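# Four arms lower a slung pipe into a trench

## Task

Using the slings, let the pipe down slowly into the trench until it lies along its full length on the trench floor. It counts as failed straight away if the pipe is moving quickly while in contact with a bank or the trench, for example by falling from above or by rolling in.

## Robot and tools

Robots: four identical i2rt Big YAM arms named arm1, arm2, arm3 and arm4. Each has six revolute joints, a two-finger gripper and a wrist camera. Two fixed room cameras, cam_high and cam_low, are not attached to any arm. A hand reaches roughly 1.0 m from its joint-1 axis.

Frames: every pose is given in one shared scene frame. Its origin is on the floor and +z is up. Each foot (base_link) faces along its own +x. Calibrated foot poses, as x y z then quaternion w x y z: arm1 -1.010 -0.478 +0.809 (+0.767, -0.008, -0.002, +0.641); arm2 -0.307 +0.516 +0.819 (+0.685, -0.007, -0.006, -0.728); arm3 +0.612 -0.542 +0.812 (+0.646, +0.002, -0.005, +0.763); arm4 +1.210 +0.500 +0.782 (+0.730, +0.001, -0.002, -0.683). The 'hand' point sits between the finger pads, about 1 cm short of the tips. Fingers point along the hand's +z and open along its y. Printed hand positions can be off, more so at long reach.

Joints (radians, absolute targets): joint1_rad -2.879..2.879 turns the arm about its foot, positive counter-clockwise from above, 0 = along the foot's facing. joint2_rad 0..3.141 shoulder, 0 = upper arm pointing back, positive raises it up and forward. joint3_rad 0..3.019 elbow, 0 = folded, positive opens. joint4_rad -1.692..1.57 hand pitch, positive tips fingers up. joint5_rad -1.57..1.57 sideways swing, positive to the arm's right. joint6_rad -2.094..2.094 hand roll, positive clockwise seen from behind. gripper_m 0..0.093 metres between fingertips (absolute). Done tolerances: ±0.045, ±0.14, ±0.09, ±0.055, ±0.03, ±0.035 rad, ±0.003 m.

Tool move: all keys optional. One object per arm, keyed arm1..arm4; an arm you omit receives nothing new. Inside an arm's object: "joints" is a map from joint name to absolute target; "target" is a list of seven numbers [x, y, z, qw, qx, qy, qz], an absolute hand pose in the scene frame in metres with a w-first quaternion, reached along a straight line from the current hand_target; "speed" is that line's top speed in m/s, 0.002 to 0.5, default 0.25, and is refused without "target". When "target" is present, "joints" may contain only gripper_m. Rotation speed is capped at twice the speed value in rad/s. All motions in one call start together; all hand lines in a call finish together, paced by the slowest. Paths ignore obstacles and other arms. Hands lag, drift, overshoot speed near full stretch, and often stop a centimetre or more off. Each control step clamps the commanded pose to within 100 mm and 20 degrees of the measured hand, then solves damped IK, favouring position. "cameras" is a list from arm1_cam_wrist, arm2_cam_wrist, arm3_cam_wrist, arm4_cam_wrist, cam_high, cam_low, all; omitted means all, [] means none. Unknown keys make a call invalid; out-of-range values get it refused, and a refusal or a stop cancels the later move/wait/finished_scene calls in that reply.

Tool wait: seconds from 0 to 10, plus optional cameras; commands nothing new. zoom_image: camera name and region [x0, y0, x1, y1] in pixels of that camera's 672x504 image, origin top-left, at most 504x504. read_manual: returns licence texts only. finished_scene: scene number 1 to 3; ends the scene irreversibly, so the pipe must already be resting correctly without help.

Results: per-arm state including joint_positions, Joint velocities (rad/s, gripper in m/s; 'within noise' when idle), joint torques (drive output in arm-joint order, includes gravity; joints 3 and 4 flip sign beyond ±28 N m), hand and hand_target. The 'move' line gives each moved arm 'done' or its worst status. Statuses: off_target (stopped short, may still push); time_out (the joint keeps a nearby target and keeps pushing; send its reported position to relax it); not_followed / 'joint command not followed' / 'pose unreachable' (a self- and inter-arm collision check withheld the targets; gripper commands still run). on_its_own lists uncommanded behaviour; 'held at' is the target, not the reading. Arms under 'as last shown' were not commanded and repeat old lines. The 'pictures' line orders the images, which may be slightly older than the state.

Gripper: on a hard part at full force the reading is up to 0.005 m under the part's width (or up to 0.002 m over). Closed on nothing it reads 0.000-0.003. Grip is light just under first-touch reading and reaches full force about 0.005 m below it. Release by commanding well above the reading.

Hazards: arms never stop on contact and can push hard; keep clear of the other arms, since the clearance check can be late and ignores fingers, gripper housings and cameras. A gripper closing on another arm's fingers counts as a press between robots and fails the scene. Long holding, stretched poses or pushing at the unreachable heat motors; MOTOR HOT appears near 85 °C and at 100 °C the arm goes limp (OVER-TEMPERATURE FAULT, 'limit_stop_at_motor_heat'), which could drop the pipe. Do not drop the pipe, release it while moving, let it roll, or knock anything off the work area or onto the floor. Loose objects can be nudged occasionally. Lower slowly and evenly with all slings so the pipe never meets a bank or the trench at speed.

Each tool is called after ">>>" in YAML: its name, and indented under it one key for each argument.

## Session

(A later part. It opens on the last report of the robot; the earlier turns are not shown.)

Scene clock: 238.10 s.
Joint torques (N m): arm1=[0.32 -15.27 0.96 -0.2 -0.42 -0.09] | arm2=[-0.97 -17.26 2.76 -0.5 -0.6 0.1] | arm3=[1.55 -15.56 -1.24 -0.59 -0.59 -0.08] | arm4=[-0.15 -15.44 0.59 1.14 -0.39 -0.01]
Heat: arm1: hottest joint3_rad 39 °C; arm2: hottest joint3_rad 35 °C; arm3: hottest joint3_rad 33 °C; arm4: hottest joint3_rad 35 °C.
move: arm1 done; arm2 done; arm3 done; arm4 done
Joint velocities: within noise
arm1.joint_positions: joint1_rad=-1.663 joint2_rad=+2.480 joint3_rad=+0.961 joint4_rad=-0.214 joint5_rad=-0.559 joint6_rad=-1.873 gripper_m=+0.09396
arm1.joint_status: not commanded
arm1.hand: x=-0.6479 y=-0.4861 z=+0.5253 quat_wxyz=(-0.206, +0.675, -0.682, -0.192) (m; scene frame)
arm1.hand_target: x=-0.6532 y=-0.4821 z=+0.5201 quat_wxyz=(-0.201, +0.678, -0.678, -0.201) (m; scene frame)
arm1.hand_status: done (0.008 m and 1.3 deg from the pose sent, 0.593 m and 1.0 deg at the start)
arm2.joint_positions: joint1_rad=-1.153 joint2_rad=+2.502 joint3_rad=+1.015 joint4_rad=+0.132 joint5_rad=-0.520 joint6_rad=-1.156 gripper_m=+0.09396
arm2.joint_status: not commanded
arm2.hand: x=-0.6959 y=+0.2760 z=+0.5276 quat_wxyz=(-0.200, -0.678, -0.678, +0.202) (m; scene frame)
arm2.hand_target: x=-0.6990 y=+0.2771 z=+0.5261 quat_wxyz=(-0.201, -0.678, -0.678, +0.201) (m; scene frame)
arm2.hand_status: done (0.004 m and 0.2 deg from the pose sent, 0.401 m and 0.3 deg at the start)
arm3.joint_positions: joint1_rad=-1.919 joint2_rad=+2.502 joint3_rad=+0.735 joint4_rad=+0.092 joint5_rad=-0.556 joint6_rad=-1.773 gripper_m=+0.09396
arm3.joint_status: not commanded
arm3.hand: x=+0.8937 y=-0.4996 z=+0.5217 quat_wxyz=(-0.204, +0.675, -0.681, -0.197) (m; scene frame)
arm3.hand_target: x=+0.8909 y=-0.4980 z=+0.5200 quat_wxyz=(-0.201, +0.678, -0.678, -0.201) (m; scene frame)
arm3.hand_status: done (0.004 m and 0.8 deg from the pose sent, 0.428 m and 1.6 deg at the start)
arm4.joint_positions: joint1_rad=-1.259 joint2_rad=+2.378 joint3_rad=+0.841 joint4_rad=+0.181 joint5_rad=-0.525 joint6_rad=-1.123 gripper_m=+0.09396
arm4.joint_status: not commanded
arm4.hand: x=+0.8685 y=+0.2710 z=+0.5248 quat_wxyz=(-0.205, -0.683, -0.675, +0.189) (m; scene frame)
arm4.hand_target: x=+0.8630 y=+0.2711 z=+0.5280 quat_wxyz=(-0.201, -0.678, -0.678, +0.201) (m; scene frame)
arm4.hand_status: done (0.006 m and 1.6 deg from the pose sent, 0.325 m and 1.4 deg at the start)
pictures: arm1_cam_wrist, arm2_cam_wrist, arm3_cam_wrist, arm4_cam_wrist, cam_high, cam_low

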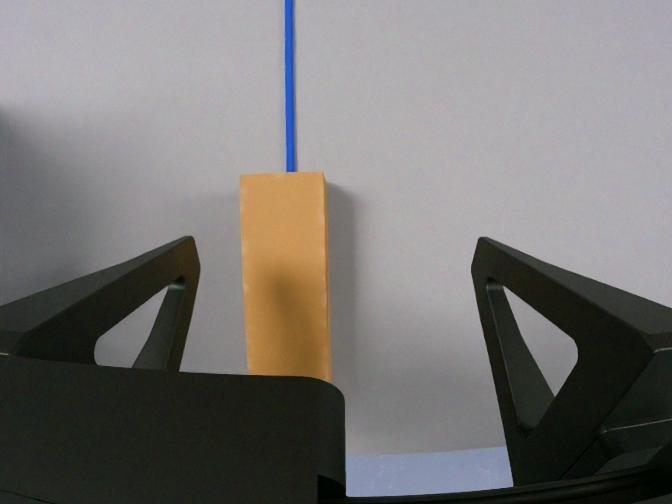

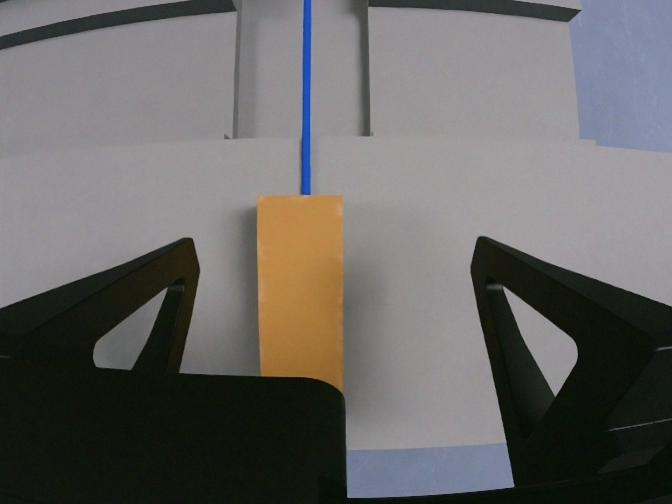

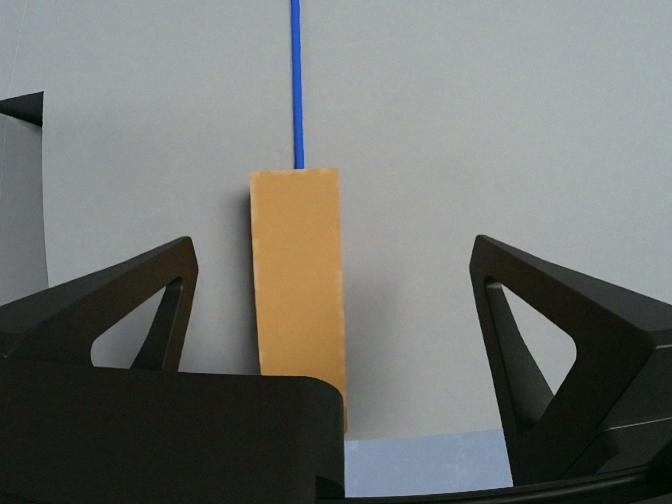

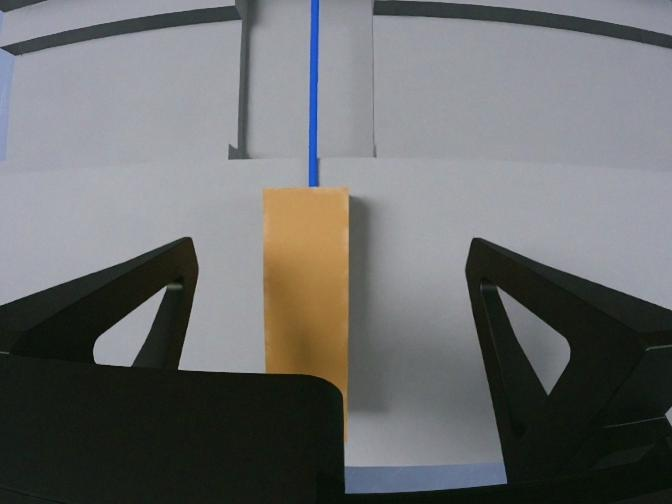

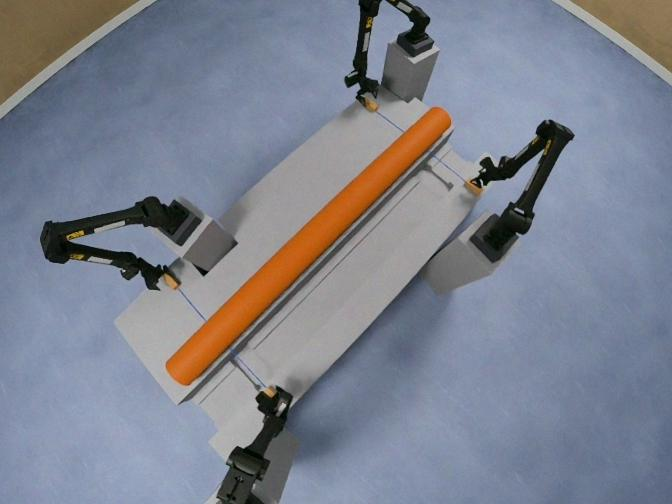

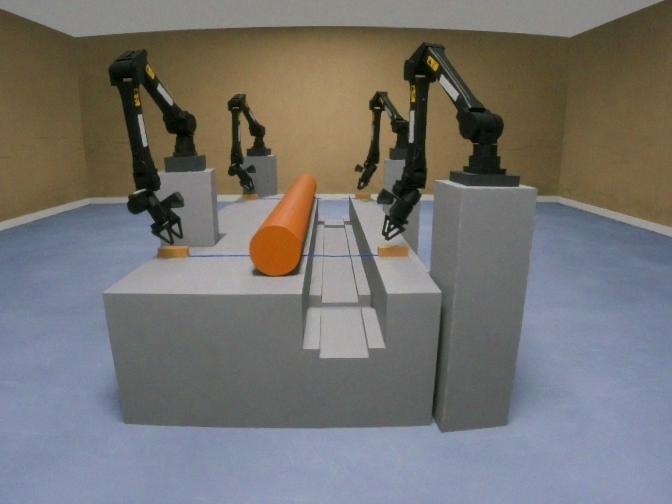

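>>> move:
  arm1: {"target": [-0.673, -0.486, 0.457, -0.2008, 0.678, -0.678, -0.2008], "speed": 0.1}
  arm2: {"target": [-0.685, 0.292, 0.459, 0.2008, 0.678, 0.678, -0.2008], "speed": 0.1}
  arm3: {"target": [0.876, -0.505, 0.459, -0.2008, 0.678, -0.678, -0.2008], "speed": 0.1}
  arm4: {"target": [0.877, 0.283, 0.462, 0.2008, 0.678, 0.678, -0.2008], "speed": 0.1}

Scene clock: 249.07 s.
Joint torques (N m): arm1=[-1.2 -14.27 -0.09 0.66 -0.35 -0.08] | arm2=[-1.55 -16.26 1.63 0.5 -0.43 0.08] | arm3=[0.73 -14.97 -2.04 0.09 -0.44 -0.06] | arm4=[-0.38 -13.98 0.42 1.11 -0.13 0.03]
Heat: arm1: hottest joint3_rad 37 °C; arm2: hottest joint3_rad 34 °C; arm3: hottest joint3_rad 31 °C; arm4: hottest joint3_rad 34 °C.
move: arm1 done; arm2 done; arm3 done; arm4 done
Joint velocities: within noise
arm1.joint_positions: joint1_rad=-1.673 joint2_rad=+2.651 joint3_rad=+1.027 joint4_rad=-0.139 joint5_rad=-0.556 joint6_rad=-1.902 gripper_m=+0.09396
arm1.joint_status: not commanded
arm1.hand: x=-0.6679 y=-0.4844 z=+0.4652 quat_wxyz=(-0.201, +0.678, -0.678, -0.201) (m; scene frame)
arm1.hand_target: x=-0.6732 y=-0.4859 z=+0.4572 quat_wxyz=(-0.201, +0.678, -0.678, -0.201) (m; scene frame)
arm1.hand_status: done (0.010 m and 0.1 deg from the pose sent, 0.073 m and 1.3 deg at the start)
arm2.joint_positions: joint1_rad=-1.172 joint2_rad=+2.672 joint3_rad=+1.086 joint4_rad=+0.200 joint5_rad=-0.529 joint6_rad=-1.187 gripper_m=+0.09396
arm2.joint_status: not commanded
arm2.hand: x=-0.6805 y=+0.2877 z=+0.4647 quat_wxyz=(-0.206, -0.677, -0.680, +0.195) (m; scene frame)
arm2.hand_target: x=-0.6850 y=+0.2921 z=+0.4592 quat_wxyz=(-0.201, -0.678, -0.678, +0.201) (m; scene frame)
arm2.hand_status: done (0.008 m and 0.9 deg from the pose sent, 0.071 m and 0.1 deg at the start)
arm3.joint_positions: joint1_rad=-1.945 joint2_rad=+2.692 joint3_rad=+0.829 joint4_rad=+0.156 joint5_rad=-0.555 joint6_rad=-1.818 gripper_m=+0.09396
arm3.joint_status: not commanded
arm3.hand: x=+0.8787 y=-0.5032 z=+0.4632 quat_wxyz=(-0.202, +0.678, -0.677, -0.202) (m; scene frame)
arm3.hand_target: x=+0.8760 y=-0.5050 z=+0.4591 quat_wxyz=(-0.201, +0.678, -0.678, -0.201) (m; scene frame)
arm3.hand_status: done (0.005 m and 0.2 deg from the pose sent, 0.065 m and 0.8 deg at the start)
arm4.joint_positions: joint1_rad=-1.274 joint2_rad=+2.561 joint3_rad=+0.891 joint4_rad=+0.309 joint5_rad=-0.536 joint6_rad=-1.147 gripper_m=+0.09396
arm4.joint_status: not commanded
arm4.hand: x=+0.8831 y=+0.2809 z=+0.4656 quat_wxyz=(-0.207, -0.680, -0.677, +0.193) (m; scene frame)
arm4.hand_target: x=+0.8771 y=+0.2830 z=+0.4622 quat_wxyz=(-0.201, -0.678, -0.678, +0.201) (m; scene frame)
arm4.hand_status: done (0.007 m and 1.2 deg from the pose sent, 0.065 m and 1.6 deg at the start)
pictures: arm1_cam_wrist, arm2_cam_wrist, arm3_cam_wrist, arm4_cam_wrist, cam_high, cam_low

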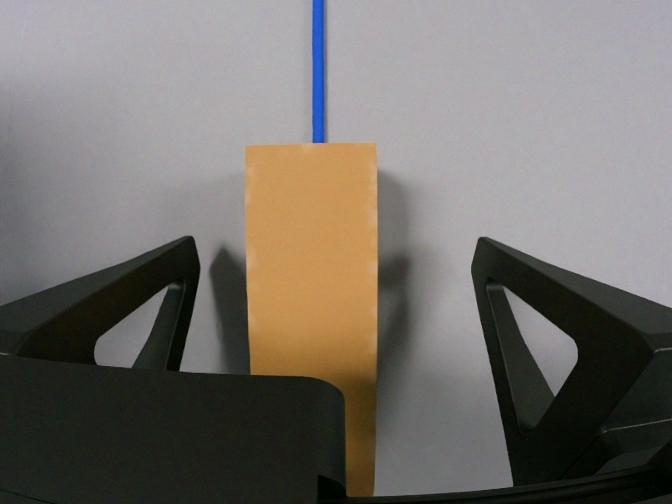

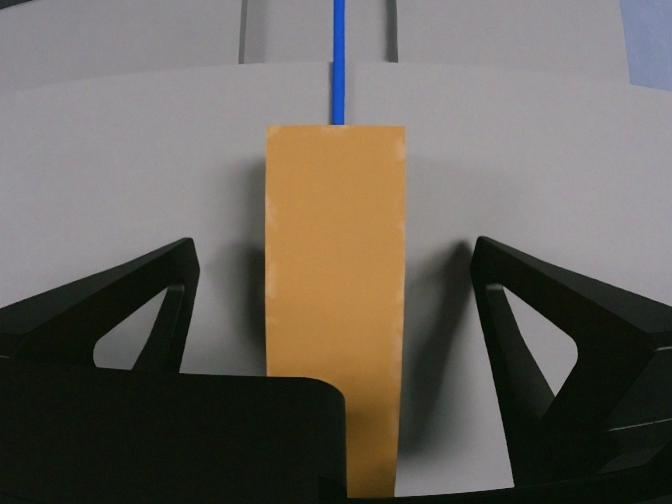

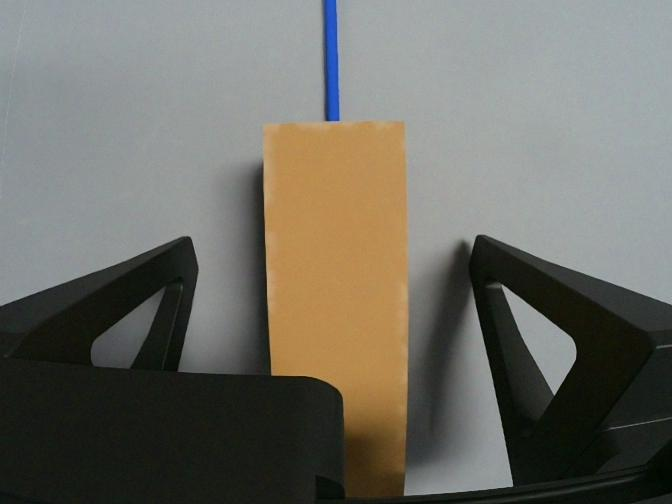

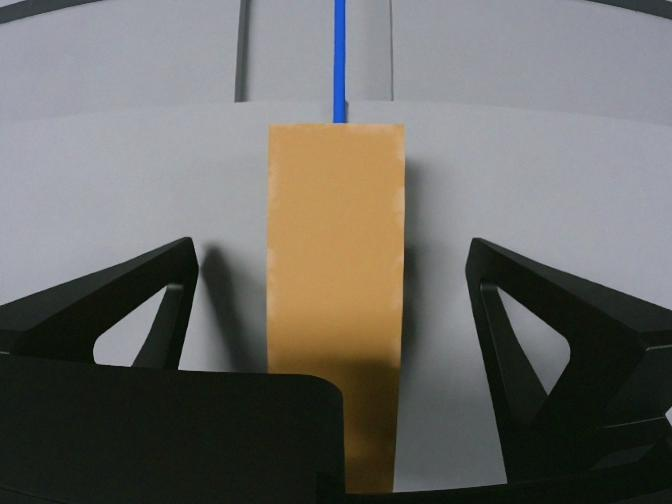

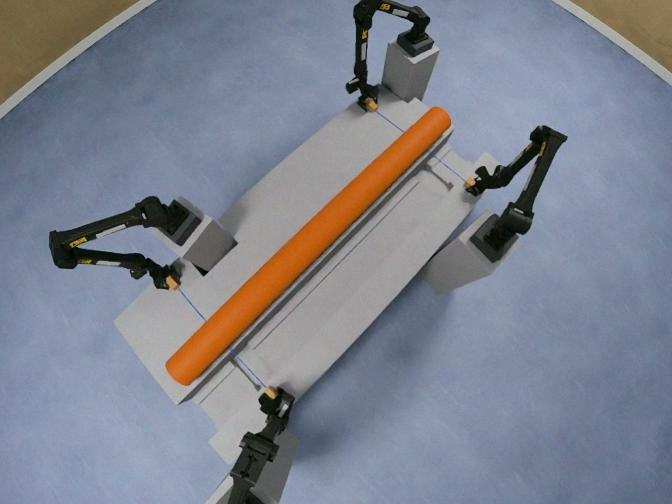

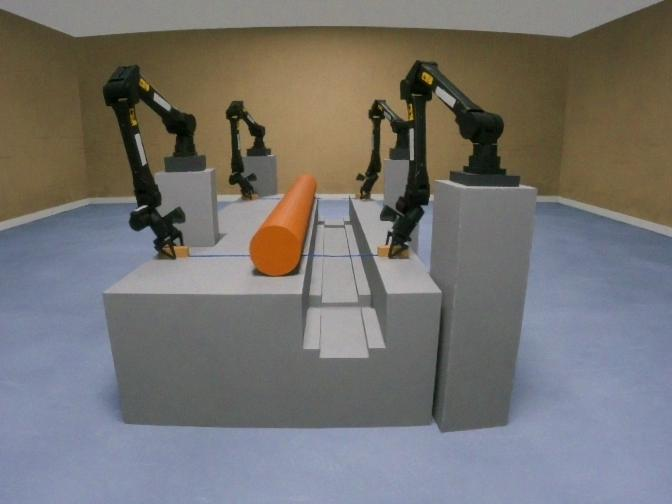

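>>> move:
  arm1: {"target": [-0.681, -0.486, 0.447, -0.2008, 0.678, -0.678, -0.2008], "speed": 0.1}
  arm2: {"target": [-0.687, 0.292, 0.454, 0.2008, 0.678, 0.678, -0.2008], "speed": 0.1}
  arm3: {"target": [0.876, -0.505, 0.454, -0.2008, 0.678, -0.678, -0.2008], "speed": 0.1}
  arm4: {"target": [0.877, 0.283, 0.456, 0.2008, 0.678, 0.678, -0.2008], "speed": 0.1}

>>> move:
  arm1: {"joints": {"gripper_m": 0.02}}
  arm2: {"joints": {"gripper_m": 0.02}}
  arm3: {"joints": {"gripper_m": 0.02}}
  arm4: {"joints": {"gripper_m": 0.02}}

Scene clock: 260.40 s.
Joint torques (N m): arm1=[-0.73 -13.86 -0.2 0.76 -0.24 -0.06] | arm2=[-1.61 -15.38 2.39 0.42 -0.35 0.12] | arm3=[0.73 -13.8 -1.33 0.25 -0.42 -0.05] | arm4=[-0.26 -12.57 1.11 1.14 -0.1 0.1]
Heat: arm1: hottest joint3_rad 35 °C; arm2: hottest joint3_rad 33 °C; arm3: hottest joint2_rad 31 °C; arm4: hottest joint3_rad 33 °C.
move: arm1 off_target; arm2 off_target; arm3 done; arm4 off_target
Joint velocities: within noise
arm1.joint_positions: joint1_rad=-1.678 joint2_rad=+2.668 joint3_rad=+1.027 joint4_rad=-0.115 joint5_rad=-0.559 joint6_rad=-1.913 gripper_m=+0.09396
arm1.joint_status: not commanded
arm1.hand: x=-0.6707 y=-0.4852 z=+0.4593 quat_wxyz=(-0.206, +0.680, -0.675, -0.196) (m; scene frame)
arm1.hand_target: x=-0.6811 y=-0.4858 z=+0.4476 quat_wxyz=(-0.201, +0.678, -0.678, -0.201) (m; scene frame)
arm1.hand_status: off_target (0.016 m and 0.9 deg from the pose sent, 0.023 m and 0.1 deg at the start)
arm2.joint_positions: joint1_rad=-1.172 joint2_rad=+2.675 joint3_rad=+1.092 joint4_rad=+0.201 joint5_rad=-0.532 joint6_rad=-1.193 gripper_m=+0.09396
arm2.joint_status: not commanded
arm2.hand: x=-0.6824 y=+0.2867 z=+0.4641 quat_wxyz=(-0.205, -0.674, -0.682, +0.198) (m; scene frame)
arm2.hand_target: x=-0.6867 y=+0.2921 z=+0.4544 quat_wxyz=(-0.201, -0.678, -0.678, +0.201) (m; scene frame)
arm2.hand_status: off_target (0.012 m and 0.9 deg from the pose sent, 0.013 m and 0.9 deg at the start)
arm3.joint_positions: joint1_rad=-1.945 joint2_rad=+2.693 joint3_rad=+0.830 joint4_rad=+0.156 joint5_rad=-0.556 joint6_rad=-1.818 gripper_m=+0.09396
arm3.joint_status: not commanded
arm3.hand: x=+0.8788 y=-0.5031 z=+0.4630 quat_wxyz=(-0.202, +0.678, -0.677, -0.203) (m; scene frame)
arm3.hand_target: x=+0.8759 y=-0.5049 z=+0.4543 quat_wxyz=(-0.201, +0.678, -0.678, -0.201) (m; scene frame)
arm3.hand_status: done (0.010 m and 0.3 deg from the pose sent, 0.010 m and 0.2 deg at the start)
arm4.joint_positions: joint1_rad=-1.274 joint2_rad=+2.564 joint3_rad=+0.892 joint4_rad=+0.315 joint5_rad=-0.538 joint6_rad=-1.152 gripper_m=+0.09396
arm4.joint_status: not commanded
arm4.hand: x=+0.8825 y=+0.2808 z=+0.4649 quat_wxyz=(-0.207, -0.678, -0.678, +0.196) (m; scene frame)
arm4.hand_target: x=+0.8774 y=+0.2831 z=+0.4562 quat_wxyz=(-0.201, -0.678, -0.678, +0.201) (m; scene frame)
arm4.hand_status: off_target (0.011 m and 0.9 deg from the pose sent, 0.011 m and 1.1 deg at the start)
pictures: arm1_cam_wrist, arm2_cam_wrist, arm3_cam_wrist, arm4_cam_wrist, cam_high, cam_low

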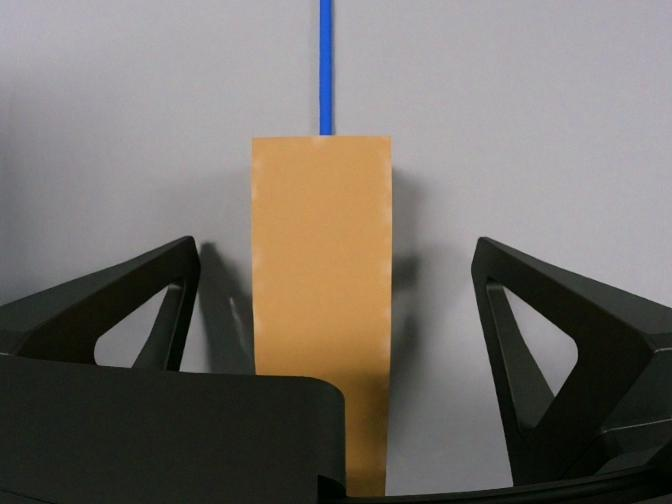

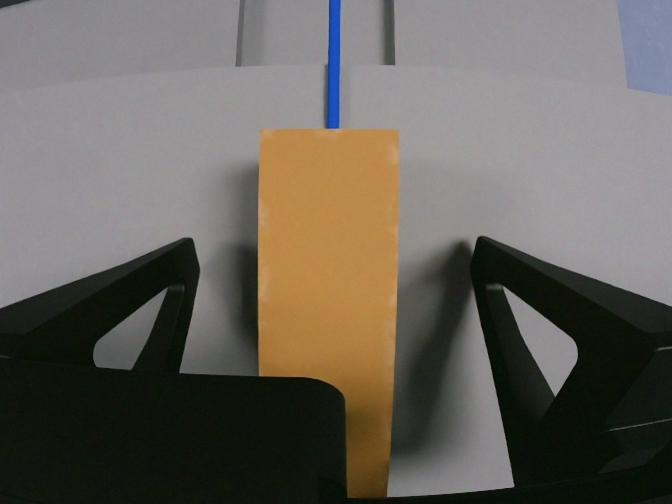

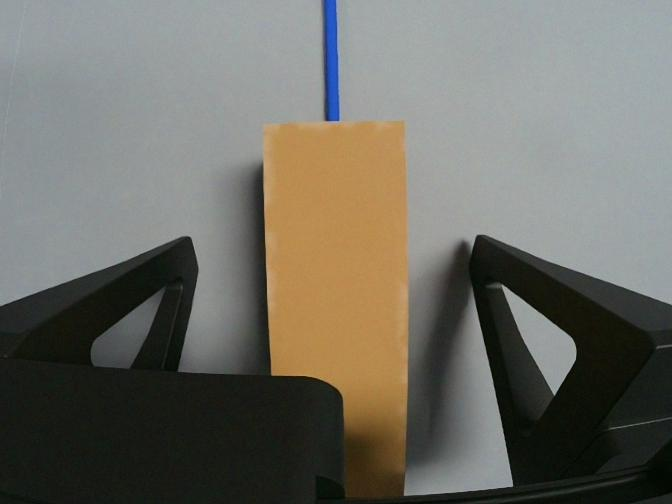

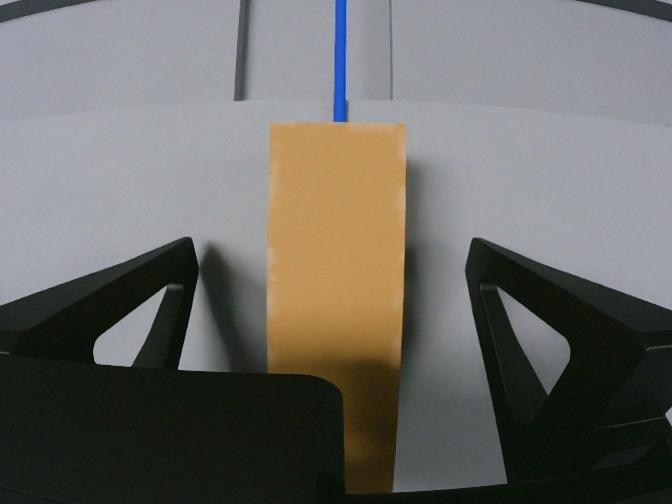

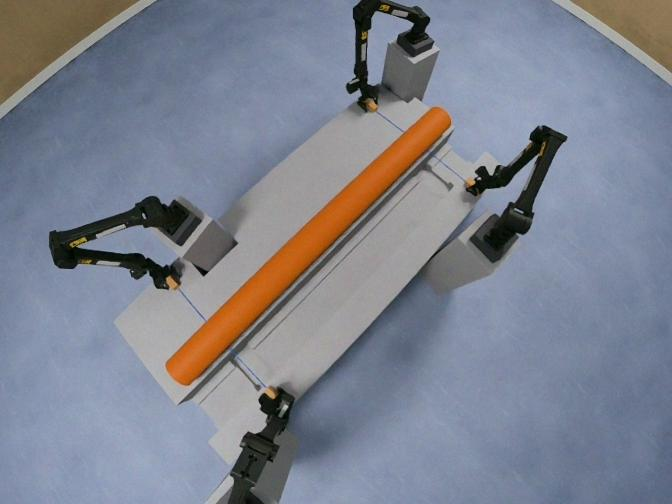

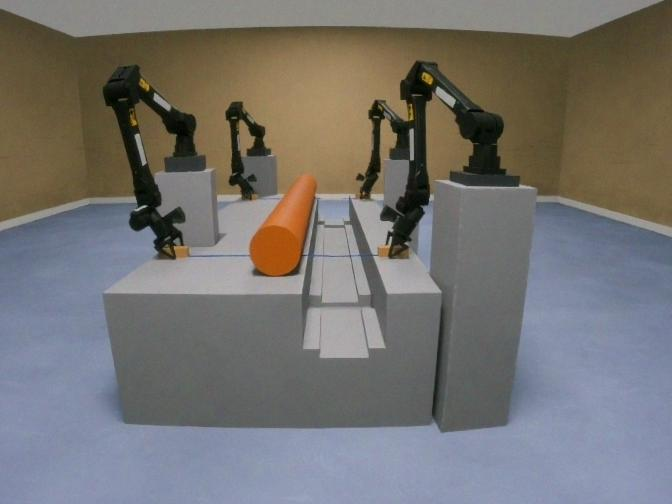

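Scene clock: 261.07 s.
Joint torques (N m): arm1=[-0.79 -13.57 -0.36 0.44 -0.28 -0.07] | arm2=[-1.61 -15.91 1.2 0.31 -0.39 0.12] | arm3=[0.62 -13.8 -1.33 0.27 -0.35 -0.05] | arm4=[-0.09 -13.45 0.01 0.87 -0.14 0.1]
Heat: arm1: hottest joint3_rad 35 °C; arm2: hottest joint3_rad 33 °C; arm3: hottest joint2_rad 31 °C; arm4: hottest joint3_rad 33 °C.
move: arm1 off_target; arm2 off_target; arm3 off_target; arm4 off_target
Joint velocities: within noise
arm1.joint_positions: joint1_rad=-1.678 joint2_rad=+2.668 joint3_rad=+1.030 joint4_rad=-0.113 joint5_rad=-0.558 joint6_rad=-1.914 gripper_m=+0.03383
arm1.joint_status: gripper_m off_target (ended at +0.03386, target +0.02000)
arm1.hand: x=-0.6687 y=-0.4859 z=+0.4589 quat_wxyz=(-0.206, +0.681, -0.675, -0.194) (m; scene frame)
arm1.hand_target: x=-0.6810 y=-0.4858 z=+0.4476 quat_wxyz=(-0.201, +0.678, -0.678, -0.201) (m; scene frame)
arm1.hand_status: not commanded
arm2.joint_positions: joint1_rad=-1.173 joint2_rad=+2.678 joint3_rad=+1.107 joint4_rad=+0.205 joint5_rad=-0.531 joint6_rad=-1.193 gripper_m=+0.03436
arm2.joint_status: gripper_m off_target (ended at +0.03440, target +0.02000)
arm2.hand: x=-0.6902 y=+0.2844 z=+0.4634 quat_wxyz=(-0.202, -0.672, -0.682, +0.204) (m; scene frame)
arm2.hand_target: x=-0.6868 y=+0.2920 z=+0.4544 quat_wxyz=(-0.201, -0.678, -0.678, +0.201) (m; scene frame)
arm2.hand_status: not commanded
arm3.joint_positions: joint1_rad=-1.945 joint2_rad=+2.693 joint3_rad=+0.830 joint4_rad=+0.156 joint5_rad=-0.557 joint6_rad=-1.818 gripper_m=+0.03470
arm3.joint_status: gripper_m off_target (ended at +0.03473, target +0.02000)
arm3.hand: x=+0.8788 y=-0.5029 z=+0.4630 quat_wxyz=(-0.202, +0.678, -0.677, -0.203) (m; scene frame)
arm3.hand_target: x=+0.8759 y=-0.5050 z=+0.4542 quat_wxyz=(-0.201, +0.678, -0.678, -0.201) (m; scene frame)
arm3.hand_status: not commanded
arm4.joint_positions: joint1_rad=-1.277 joint2_rad=+2.568 joint3_rad=+0.909 joint4_rad=+0.323 joint5_rad=-0.536 joint6_rad=-1.152 gripper_m=+0.03472
arm4.joint_status: gripper_m off_target (ended at +0.03475, target +0.02000)
arm4.hand: x=+0.8726 y=+0.2783 z=+0.4638 quat_wxyz=(-0.202, -0.676, -0.679, +0.205) (m; scene frame)
arm4.hand_target: x=+0.8773 y=+0.2831 z=+0.4563 quat_wxyz=(-0.201, -0.678, -0.678, +0.201) (m; scene frame)
arm4.hand_status: not commanded
pictures: arm1_cam_wrist, arm2_cam_wrist, arm3_cam_wrist, arm4_cam_wrist, cam_high, cam_low

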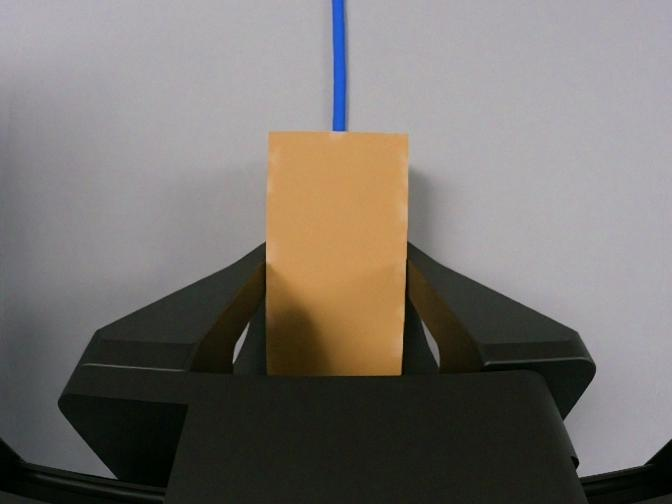

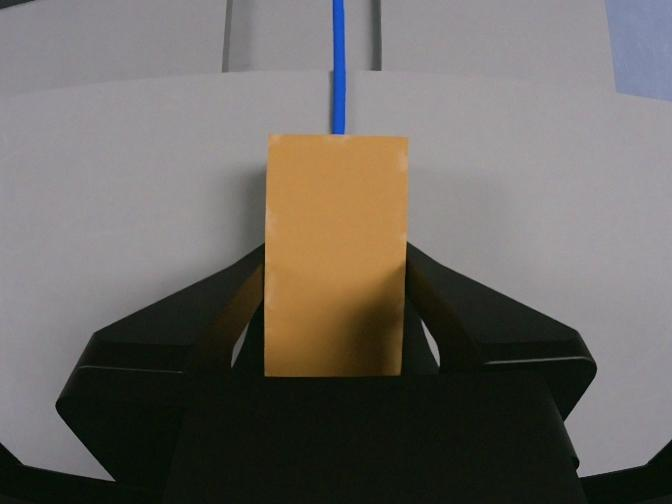

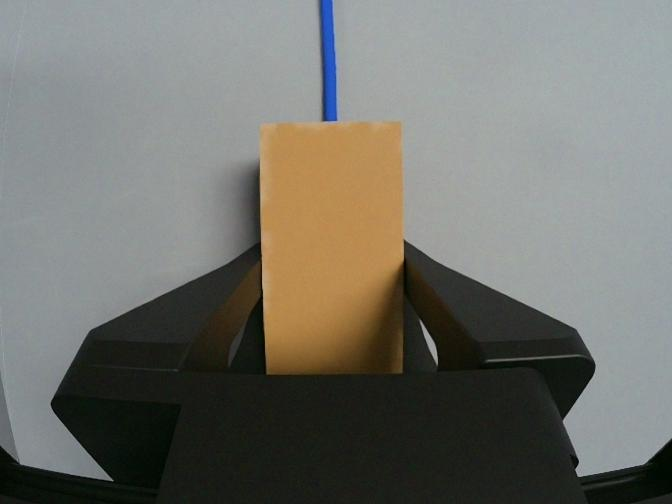

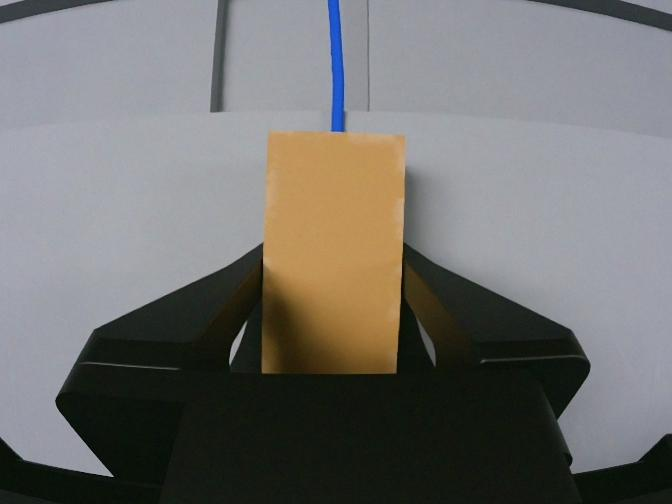

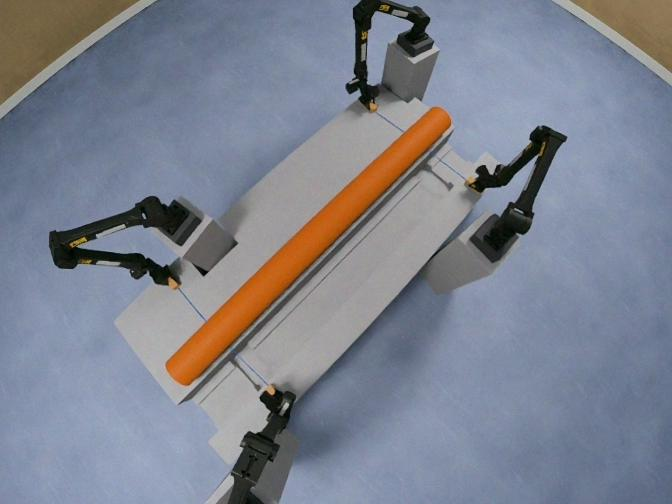

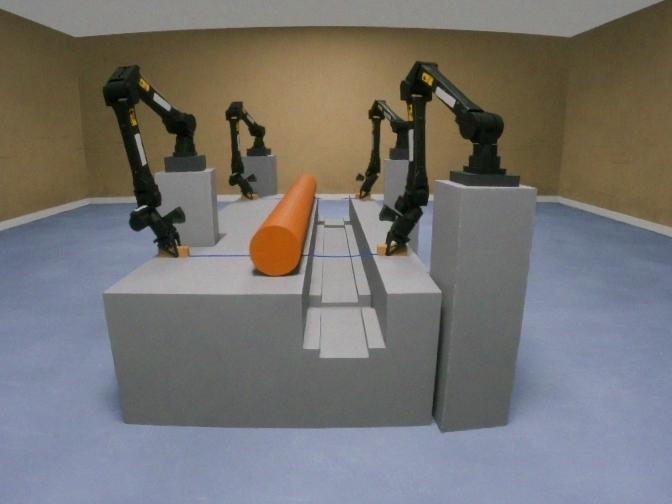

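>>> move:
  arm1: {"target": [-0.678, -0.28, 0.69, -0.2008, 0.678, -0.678, -0.2008], "speed": 0.15}
  arm2: {"target": [-0.692, 0.07, 0.69, 0.2008, 0.678, 0.678, -0.2008], "speed": 0.15}
  arm3: {"target": [0.880, -0.28, 0.69, -0.2008, 0.678, -0.678, -0.2008], "speed": 0.15}
  arm4: {"target": [0.870, 0.07, 0.69, 0.2008, 0.678, 0.678, -0.2008], "speed": 0.15}

Scene clock: 284.50 s.
Joint torques (N m): arm1=[-0.03 -14.1 2.74 0.44 -0.4 0.07] | arm2=[0.03 -20.31 8.76 -0.12 -0.4 0.22] | arm3=[1.26 -14.62 3.15 0.27 -0.47 0.1] | arm4=[0.5 -18.08 7.06 0.5 -0.15 0.3]
Heat: arm1: hottest joint2_rad 33 °C; arm2: hottest joint2_rad 32 °C; arm3: hottest joint2_rad 31 °C; arm4: hottest joint3_rad 32 °C.
move: arm1 done; arm2 off_target; arm3 done; arm4 off_target
Joint velocities: within noise
arm1.joint_positions: joint1_rad=-1.089 joint2_rad=+1.948 joint3_rad=+0.673 joint4_rad=-0.106 joint5_rad=-0.560 joint6_rad=-1.218 gripper_m=+0.03384
arm1.joint_status: not commanded
arm1.hand: x=-0.6755 y=-0.2797 z=+0.6883 quat_wxyz=(-0.205, +0.681, -0.674, -0.199) (m; scene frame)
arm1.hand_target: x=-0.6780 y=-0.2800 z=+0.6900 quat_wxyz=(-0.201, +0.678, -0.678, -0.201) (m; scene frame)
arm1.hand_status: done (0.003 m and 0.8 deg from the pose sent, 0.310 m and 1.1 deg at the start)
arm2.joint_positions: joint1_rad=-0.775 joint2_rad=+2.188 joint3_rad=+1.125 joint4_rad=-0.140 joint5_rad=-0.403 joint6_rad=-0.753 gripper_m=+0.03436
arm2.joint_status: not commanded
arm2.hand: x=-0.6822 y=+0.0848 z=+0.6769 quat_wxyz=(-0.200, -0.682, -0.678, +0.188) (m; scene frame)
arm2.hand_target: x=-0.6916 y=+0.0703 z=+0.6904 quat_wxyz=(-0.201, -0.678, -0.678, +0.201) (m; scene frame)
arm2.hand_status: off_target (0.022 m and 1.6 deg from the pose sent, 0.312 m and 0.9 deg at the start)
arm3.joint_positions: joint1_rad=-1.173 joint2_rad=+1.925 joint3_rad=+0.540 joint4_rad=+0.124 joint5_rad=-0.474 joint6_rad=-0.934 gripper_m=+0.03470
arm3.joint_status: not commanded
arm3.hand: x=+0.8726 y=-0.2848 z=+0.6859 quat_wxyz=(-0.195, +0.680, -0.678, -0.202) (m; scene frame)
arm3.hand_target: x=+0.8799 y=-0.2801 z=+0.6900 quat_wxyz=(-0.201, +0.678, -0.678, -0.201) (m; scene frame)
arm3.hand_status: done (0.010 m and 0.7 deg from the pose sent, 0.318 m and 0.3 deg at the start)
arm4.joint_positions: joint1_rad=-0.859 joint2_rad=+2.030 joint3_rad=+0.962 joint4_rad=-0.119 joint5_rad=-0.394 joint6_rad=-0.718 gripper_m=+0.03472
arm4.joint_status: not commanded
arm4.hand: x=+0.8845 y=+0.0868 z=+0.6706 quat_wxyz=(-0.200, -0.681, -0.681, +0.180) (m; scene frame)
arm4.hand_target: x=+0.8706 y=+0.0706 z=+0.6903 quat_wxyz=(-0.201, -0.678, -0.678, +0.201) (m; scene frame)
arm4.hand_status: off_target (0.029 m and 2.4 deg from the pose sent, 0.308 m and 0.6 deg at the start)
pictures: arm1_cam_wrist, arm2_cam_wrist, arm3_cam_wrist, arm4_cam_wrist, cam_high, cam_low

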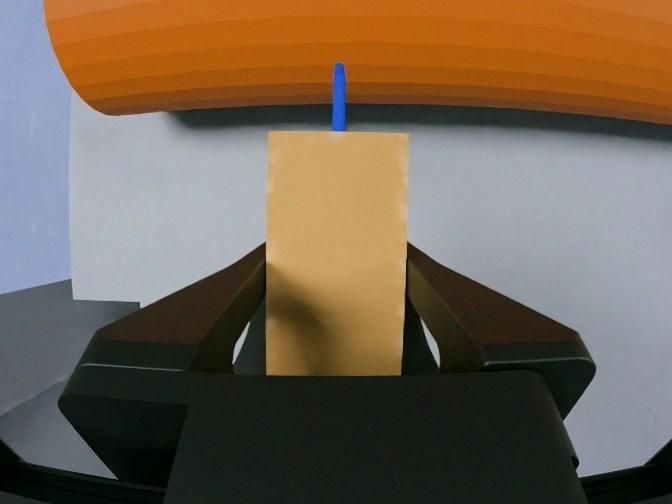

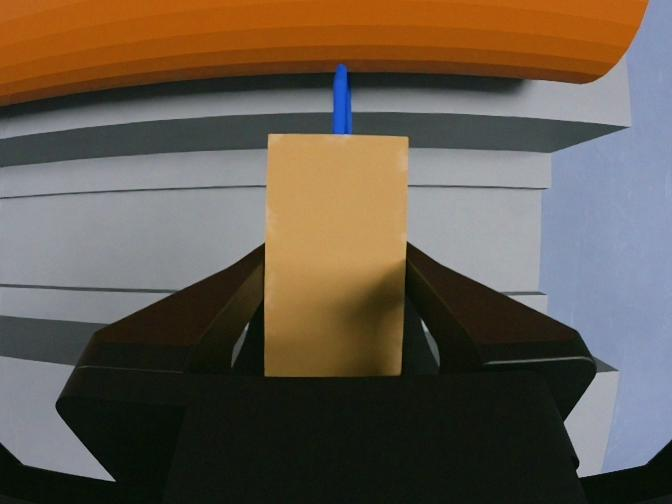

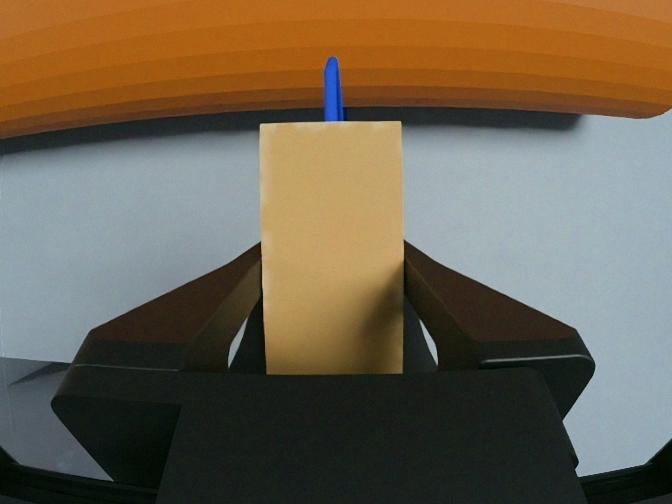

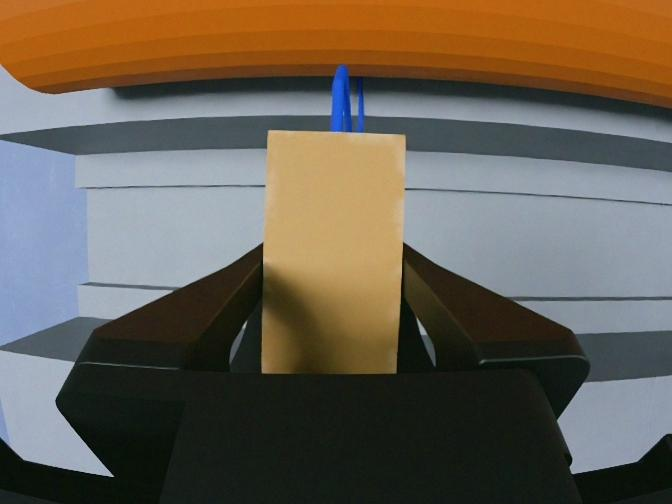

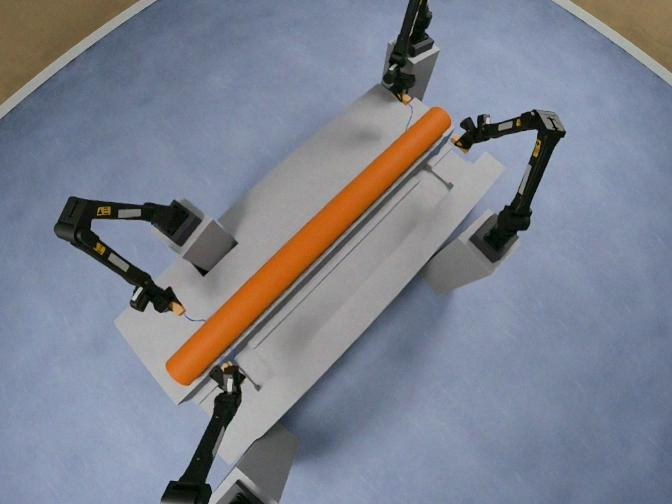

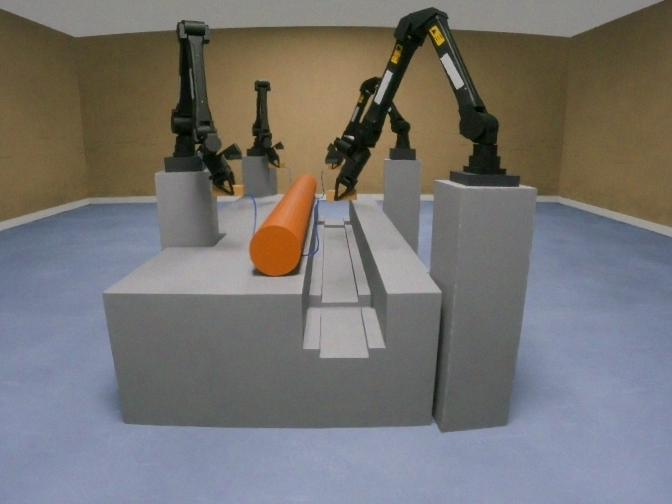

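>>> move:
  arm1: {"target": [-0.682, -0.273, 0.732, -0.2008, 0.678, -0.678, -0.2008], "speed": 0.1}
  arm2: {"target": [-0.694, 0.053, 0.744, 0.2008, 0.678, 0.678, -0.2008], "speed": 0.1}
  arm3: {"target": [0.884, -0.269, 0.734, -0.2008, 0.678, -0.678, -0.2008], "speed": 0.1}
  arm4: {"target": [0.862, 0.051, 0.750, 0.2008, 0.678, 0.678, -0.2008], "speed": 0.1}
  cameras: ["cam_low", "cam_high"]

>>> zoom_image:
  camera: "cam_low"
  region: [170, 130, 400, 300]

Scene clock: 290.40 s.
Joint torques (N m): arm1=[0.85 -13.57 3.84 0.5 -0.4 0.1] | arm2=[0.38 -20.48 10.59 -0.13 -0.39 0.22] | arm3=[1.73 -14.56 4.93 0.24 -0.46 0.1] | arm4=[0.97 -18.08 8.75 0.5 -0.15 0.31]
Heat: arm1: hottest joint2_rad 33 °C; arm2: hottest joint2_rad 33 °C; arm3: hottest joint2_rad 31 °C; arm4: hottest joint3_rad 32 °C.
move: arm1 done; arm2 off_target; arm3 off_target; arm4 off_target
Joint velocities: within noise
arm1.joint_positions: joint1_rad=-1.075 joint2_rad=+1.815 joint3_rad=+0.662 joint4_rad=-0.220 joint5_rad=-0.556 joint6_rad=-1.193 gripper_m=+0.03384
arm1.joint_status: not commanded
arm1.hand: x=-0.6790 y=-0.2753 z=+0.7282 quat_wxyz=(-0.203, +0.678, -0.677, -0.199) (m; scene frame)
arm1.hand_target: x=-0.6821 y=-0.2730 z=+0.7319 quat_wxyz=(-0.201, +0.678, -0.678, -0.201) (m; scene frame)
arm1.hand_status: done (0.005 m and 0.3 deg from the pose sent, 0.045 m and 0.8 deg at the start)
arm2.joint_positions: joint1_rad=-0.758 joint2_rad=+2.094 joint3_rad=+1.148 joint4_rad=-0.260 joint5_rad=-0.395 joint6_rad=-0.731 gripper_m=+0.03436
arm2.joint_status: not commanded
arm2.hand: x=-0.6835 y=+0.0731 z=+0.7249 quat_wxyz=(-0.200, -0.686, -0.676, +0.182) (m; scene frame)
arm2.hand_target: x=-0.6932 y=+0.0537 z=+0.7445 quat_wxyz=(-0.201, -0.678, -0.678, +0.201) (m; scene frame)
arm2.hand_status: off_target (0.030 m and 2.3 deg from the pose sent, 0.075 m and 1.6 deg at the start)
arm3.joint_positions: joint1_rad=-1.158 joint2_rad=+1.779 joint3_rad=+0.548 joint4_rad=-0.033 joint5_rad=-0.466 joint6_rad=-0.910 gripper_m=+0.03470
arm3.joint_status: not commanded
arm3.hand: x=+0.8740 y=-0.2790 z=+0.7253 quat_wxyz=(-0.189, +0.677, -0.682, -0.203) (m; scene frame)
arm3.hand_target: x=+0.8838 y=-0.2691 z=+0.7342 quat_wxyz=(-0.201, +0.678, -0.678, -0.201) (m; scene frame)
arm3.hand_status: off_target (0.017 m and 1.5 deg from the pose sent, 0.052 m and 0.7 deg at the start)
arm4.joint_positions: joint1_rad=-0.848 joint2_rad=+1.928 joint3_rad=+1.019 joint4_rad=-0.282 joint5_rad=-0.387 joint6_rad=-0.702 gripper_m=+0.03472
arm4.joint_status: not commanded
arm4.hand: x=+0.8757 y=+0.0717 z=+0.7253 quat_wxyz=(-0.199, -0.684, -0.680, +0.176) (m; scene frame)
arm4.hand_target: x=+0.8629 y=+0.0519 z=+0.7505 quat_wxyz=(-0.201, -0.678, -0.678, +0.201) (m; scene frame)
arm4.hand_status: off_target (0.035 m and 2.9 deg from the pose sent, 0.090 m and 2.4 deg at the start)
pictures: cam_high, cam_low

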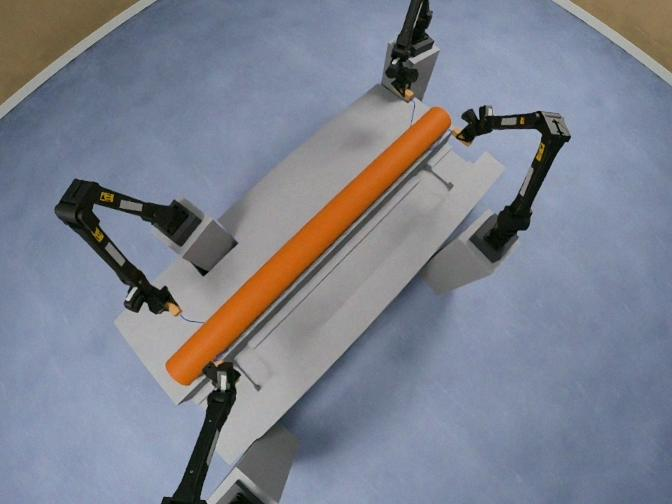

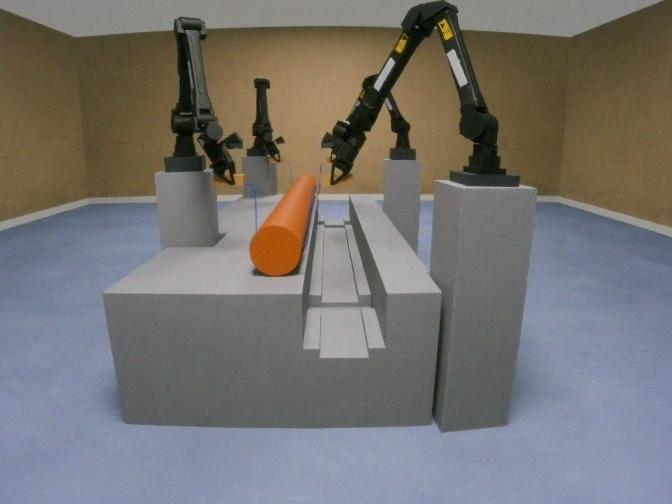

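Scaled by 2.191.

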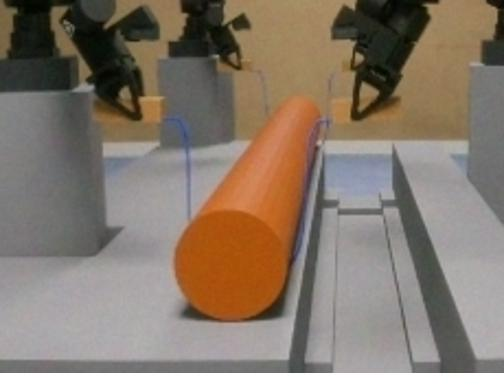

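>>> move:
  arm1: {"target": [-0.682, -0.272, 0.772, -0.2008, 0.678, -0.678, -0.2008], "speed": 0.06}
  arm2: {"target": [-0.694, 0.050, 0.787, 0.2008, 0.678, 0.678, -0.2008], "speed": 0.06}
  arm3: {"target": [0.886, -0.265, 0.776, -0.2008, 0.678, -0.678, -0.2008], "speed": 0.06}
  arm4: {"target": [0.862, 0.048, 0.793, 0.2008, 0.678, 0.678, -0.2008], "speed": 0.06}
  cameras: ["cam_low", "cam_high"]

>>> zoom_image:
  camera: "cam_low"
  region: [170, 130, 400, 300]

Scene clock: 295.57 s.
Joint torques (N m): arm1=[0.44 -17.61 5.33 0.28 -1.7 -0.01] | arm2=[0.44 -21.71 12.01 -0.13 -0.57 0.21] | arm3=[1.73 -16.73 6.64 0.5 -1.16 0.06] | arm4=[0.85 -20.72 10.52 0.55 -0.44 0.27]
Heat: arm1: hottest joint2_rad 33 °C; arm2: hottest joint2_rad 33 °C; arm3: hottest joint2_rad 31 °C; arm4: hottest joint3_rad 33 °C.
move: arm1 off_target; arm2 off_target; arm3 off_target; arm4 off_target
Joint velocities: within noise
arm1.joint_positions: joint1_rad=-1.067 joint2_rad=+1.750 joint3_rad=+0.656 joint4_rad=-0.349 joint5_rad=-0.526 joint6_rad=-1.185 gripper_m=+0.03385
arm1.joint_status: not commanded
arm1.hand: x=-0.6961 y=-0.2824 z=+0.7422 quat_wxyz=(-0.166, +0.675, -0.690, -0.202) (m; scene frame)
arm1.hand_target: x=-0.6825 y=-0.2721 z=+0.7705 quat_wxyz=(-0.201, +0.678, -0.678, -0.201) (m; scene frame)
arm1.hand_status: off_target (0.035 m and 4.3 deg from the pose sent, 0.044 m and 0.3 deg at the start)
arm2.joint_positions: joint1_rad=-0.754 joint2_rad=+2.030 joint3_rad=+1.148 joint4_rad=-0.355 joint5_rad=-0.389 joint6_rad=-0.726 gripper_m=+0.03436
arm2.joint_status: not commanded
arm2.hand: x=-0.6774 y=+0.0769 z=+0.7526 quat_wxyz=(-0.198, -0.690, -0.675, +0.167) (m; scene frame)
arm2.hand_target: x=-0.6925 y=+0.0513 z=+0.7879 quat_wxyz=(-0.201, -0.678, -0.678, +0.201) (m; scene frame)
arm2.hand_status: off_target (0.047 m and 4.2 deg from the pose sent, 0.067 m and 2.3 deg at the start)
arm3.joint_positions: joint1_rad=-1.150 joint2_rad=+1.675 joint3_rad=+0.553 joint4_rad=-0.192 joint5_rad=-0.448 joint6_rad=-0.900 gripper_m=+0.03470
arm3.joint_status: not commanded
arm3.hand: x=+0.8651 y=-0.2849 z=+0.7499 quat_wxyz=(-0.162, +0.675, -0.691, -0.201) (m; scene frame)
arm3.hand_target: x=+0.8852 y=-0.2656 z=+0.7759 quat_wxyz=(-0.201, +0.678, -0.678, -0.201) (m; scene frame)
arm3.hand_status: off_target (0.039 m and 4.7 deg from the pose sent, 0.054 m and 1.5 deg at the start)
arm4.joint_positions: joint1_rad=-0.841 joint2_rad=+1.877 joint3_rad=+1.021 joint4_rad=-0.392 joint5_rad=-0.378 joint6_rad=-0.695 gripper_m=+0.03472
arm4.joint_status: not commanded
arm4.hand: x=+0.8873 y=+0.0806 z=+0.7424 quat_wxyz=(-0.196, -0.692, -0.679, +0.147) (m; scene frame)
arm4.hand_target: x=+0.8644 y=+0.0503 z=+0.7942 quat_wxyz=(-0.201, -0.678, -0.678, +0.201) (m; scene frame)
arm4.hand_status: off_target (0.065 m and 6.4 deg from the pose sent, 0.073 m and 2.9 deg at the start)
pictures: cam_high, cam_low

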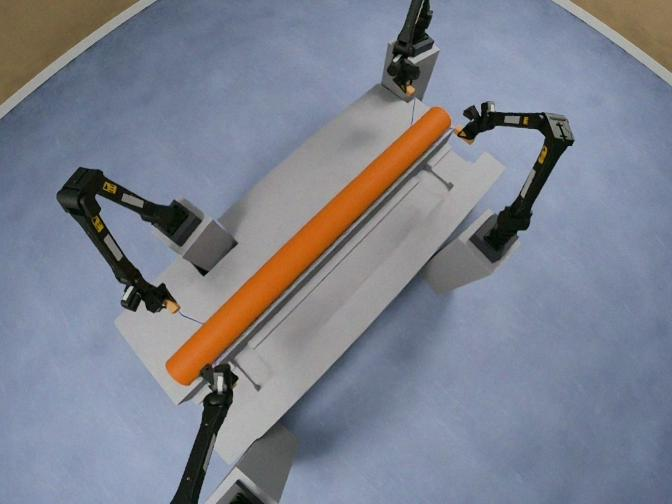

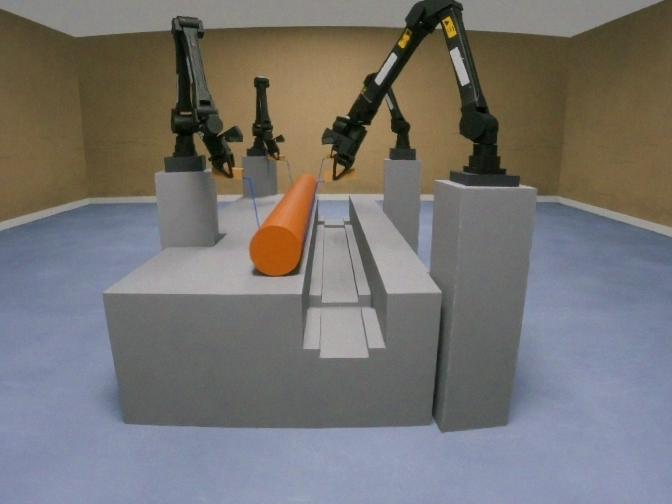

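Scaled by 2.191.

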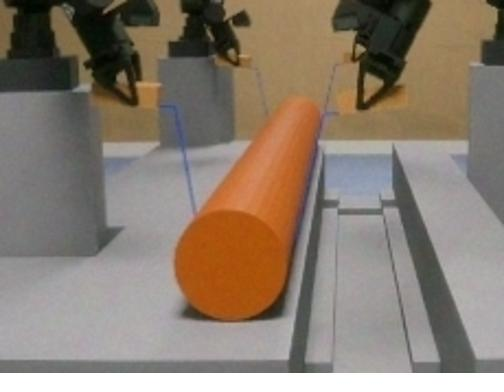

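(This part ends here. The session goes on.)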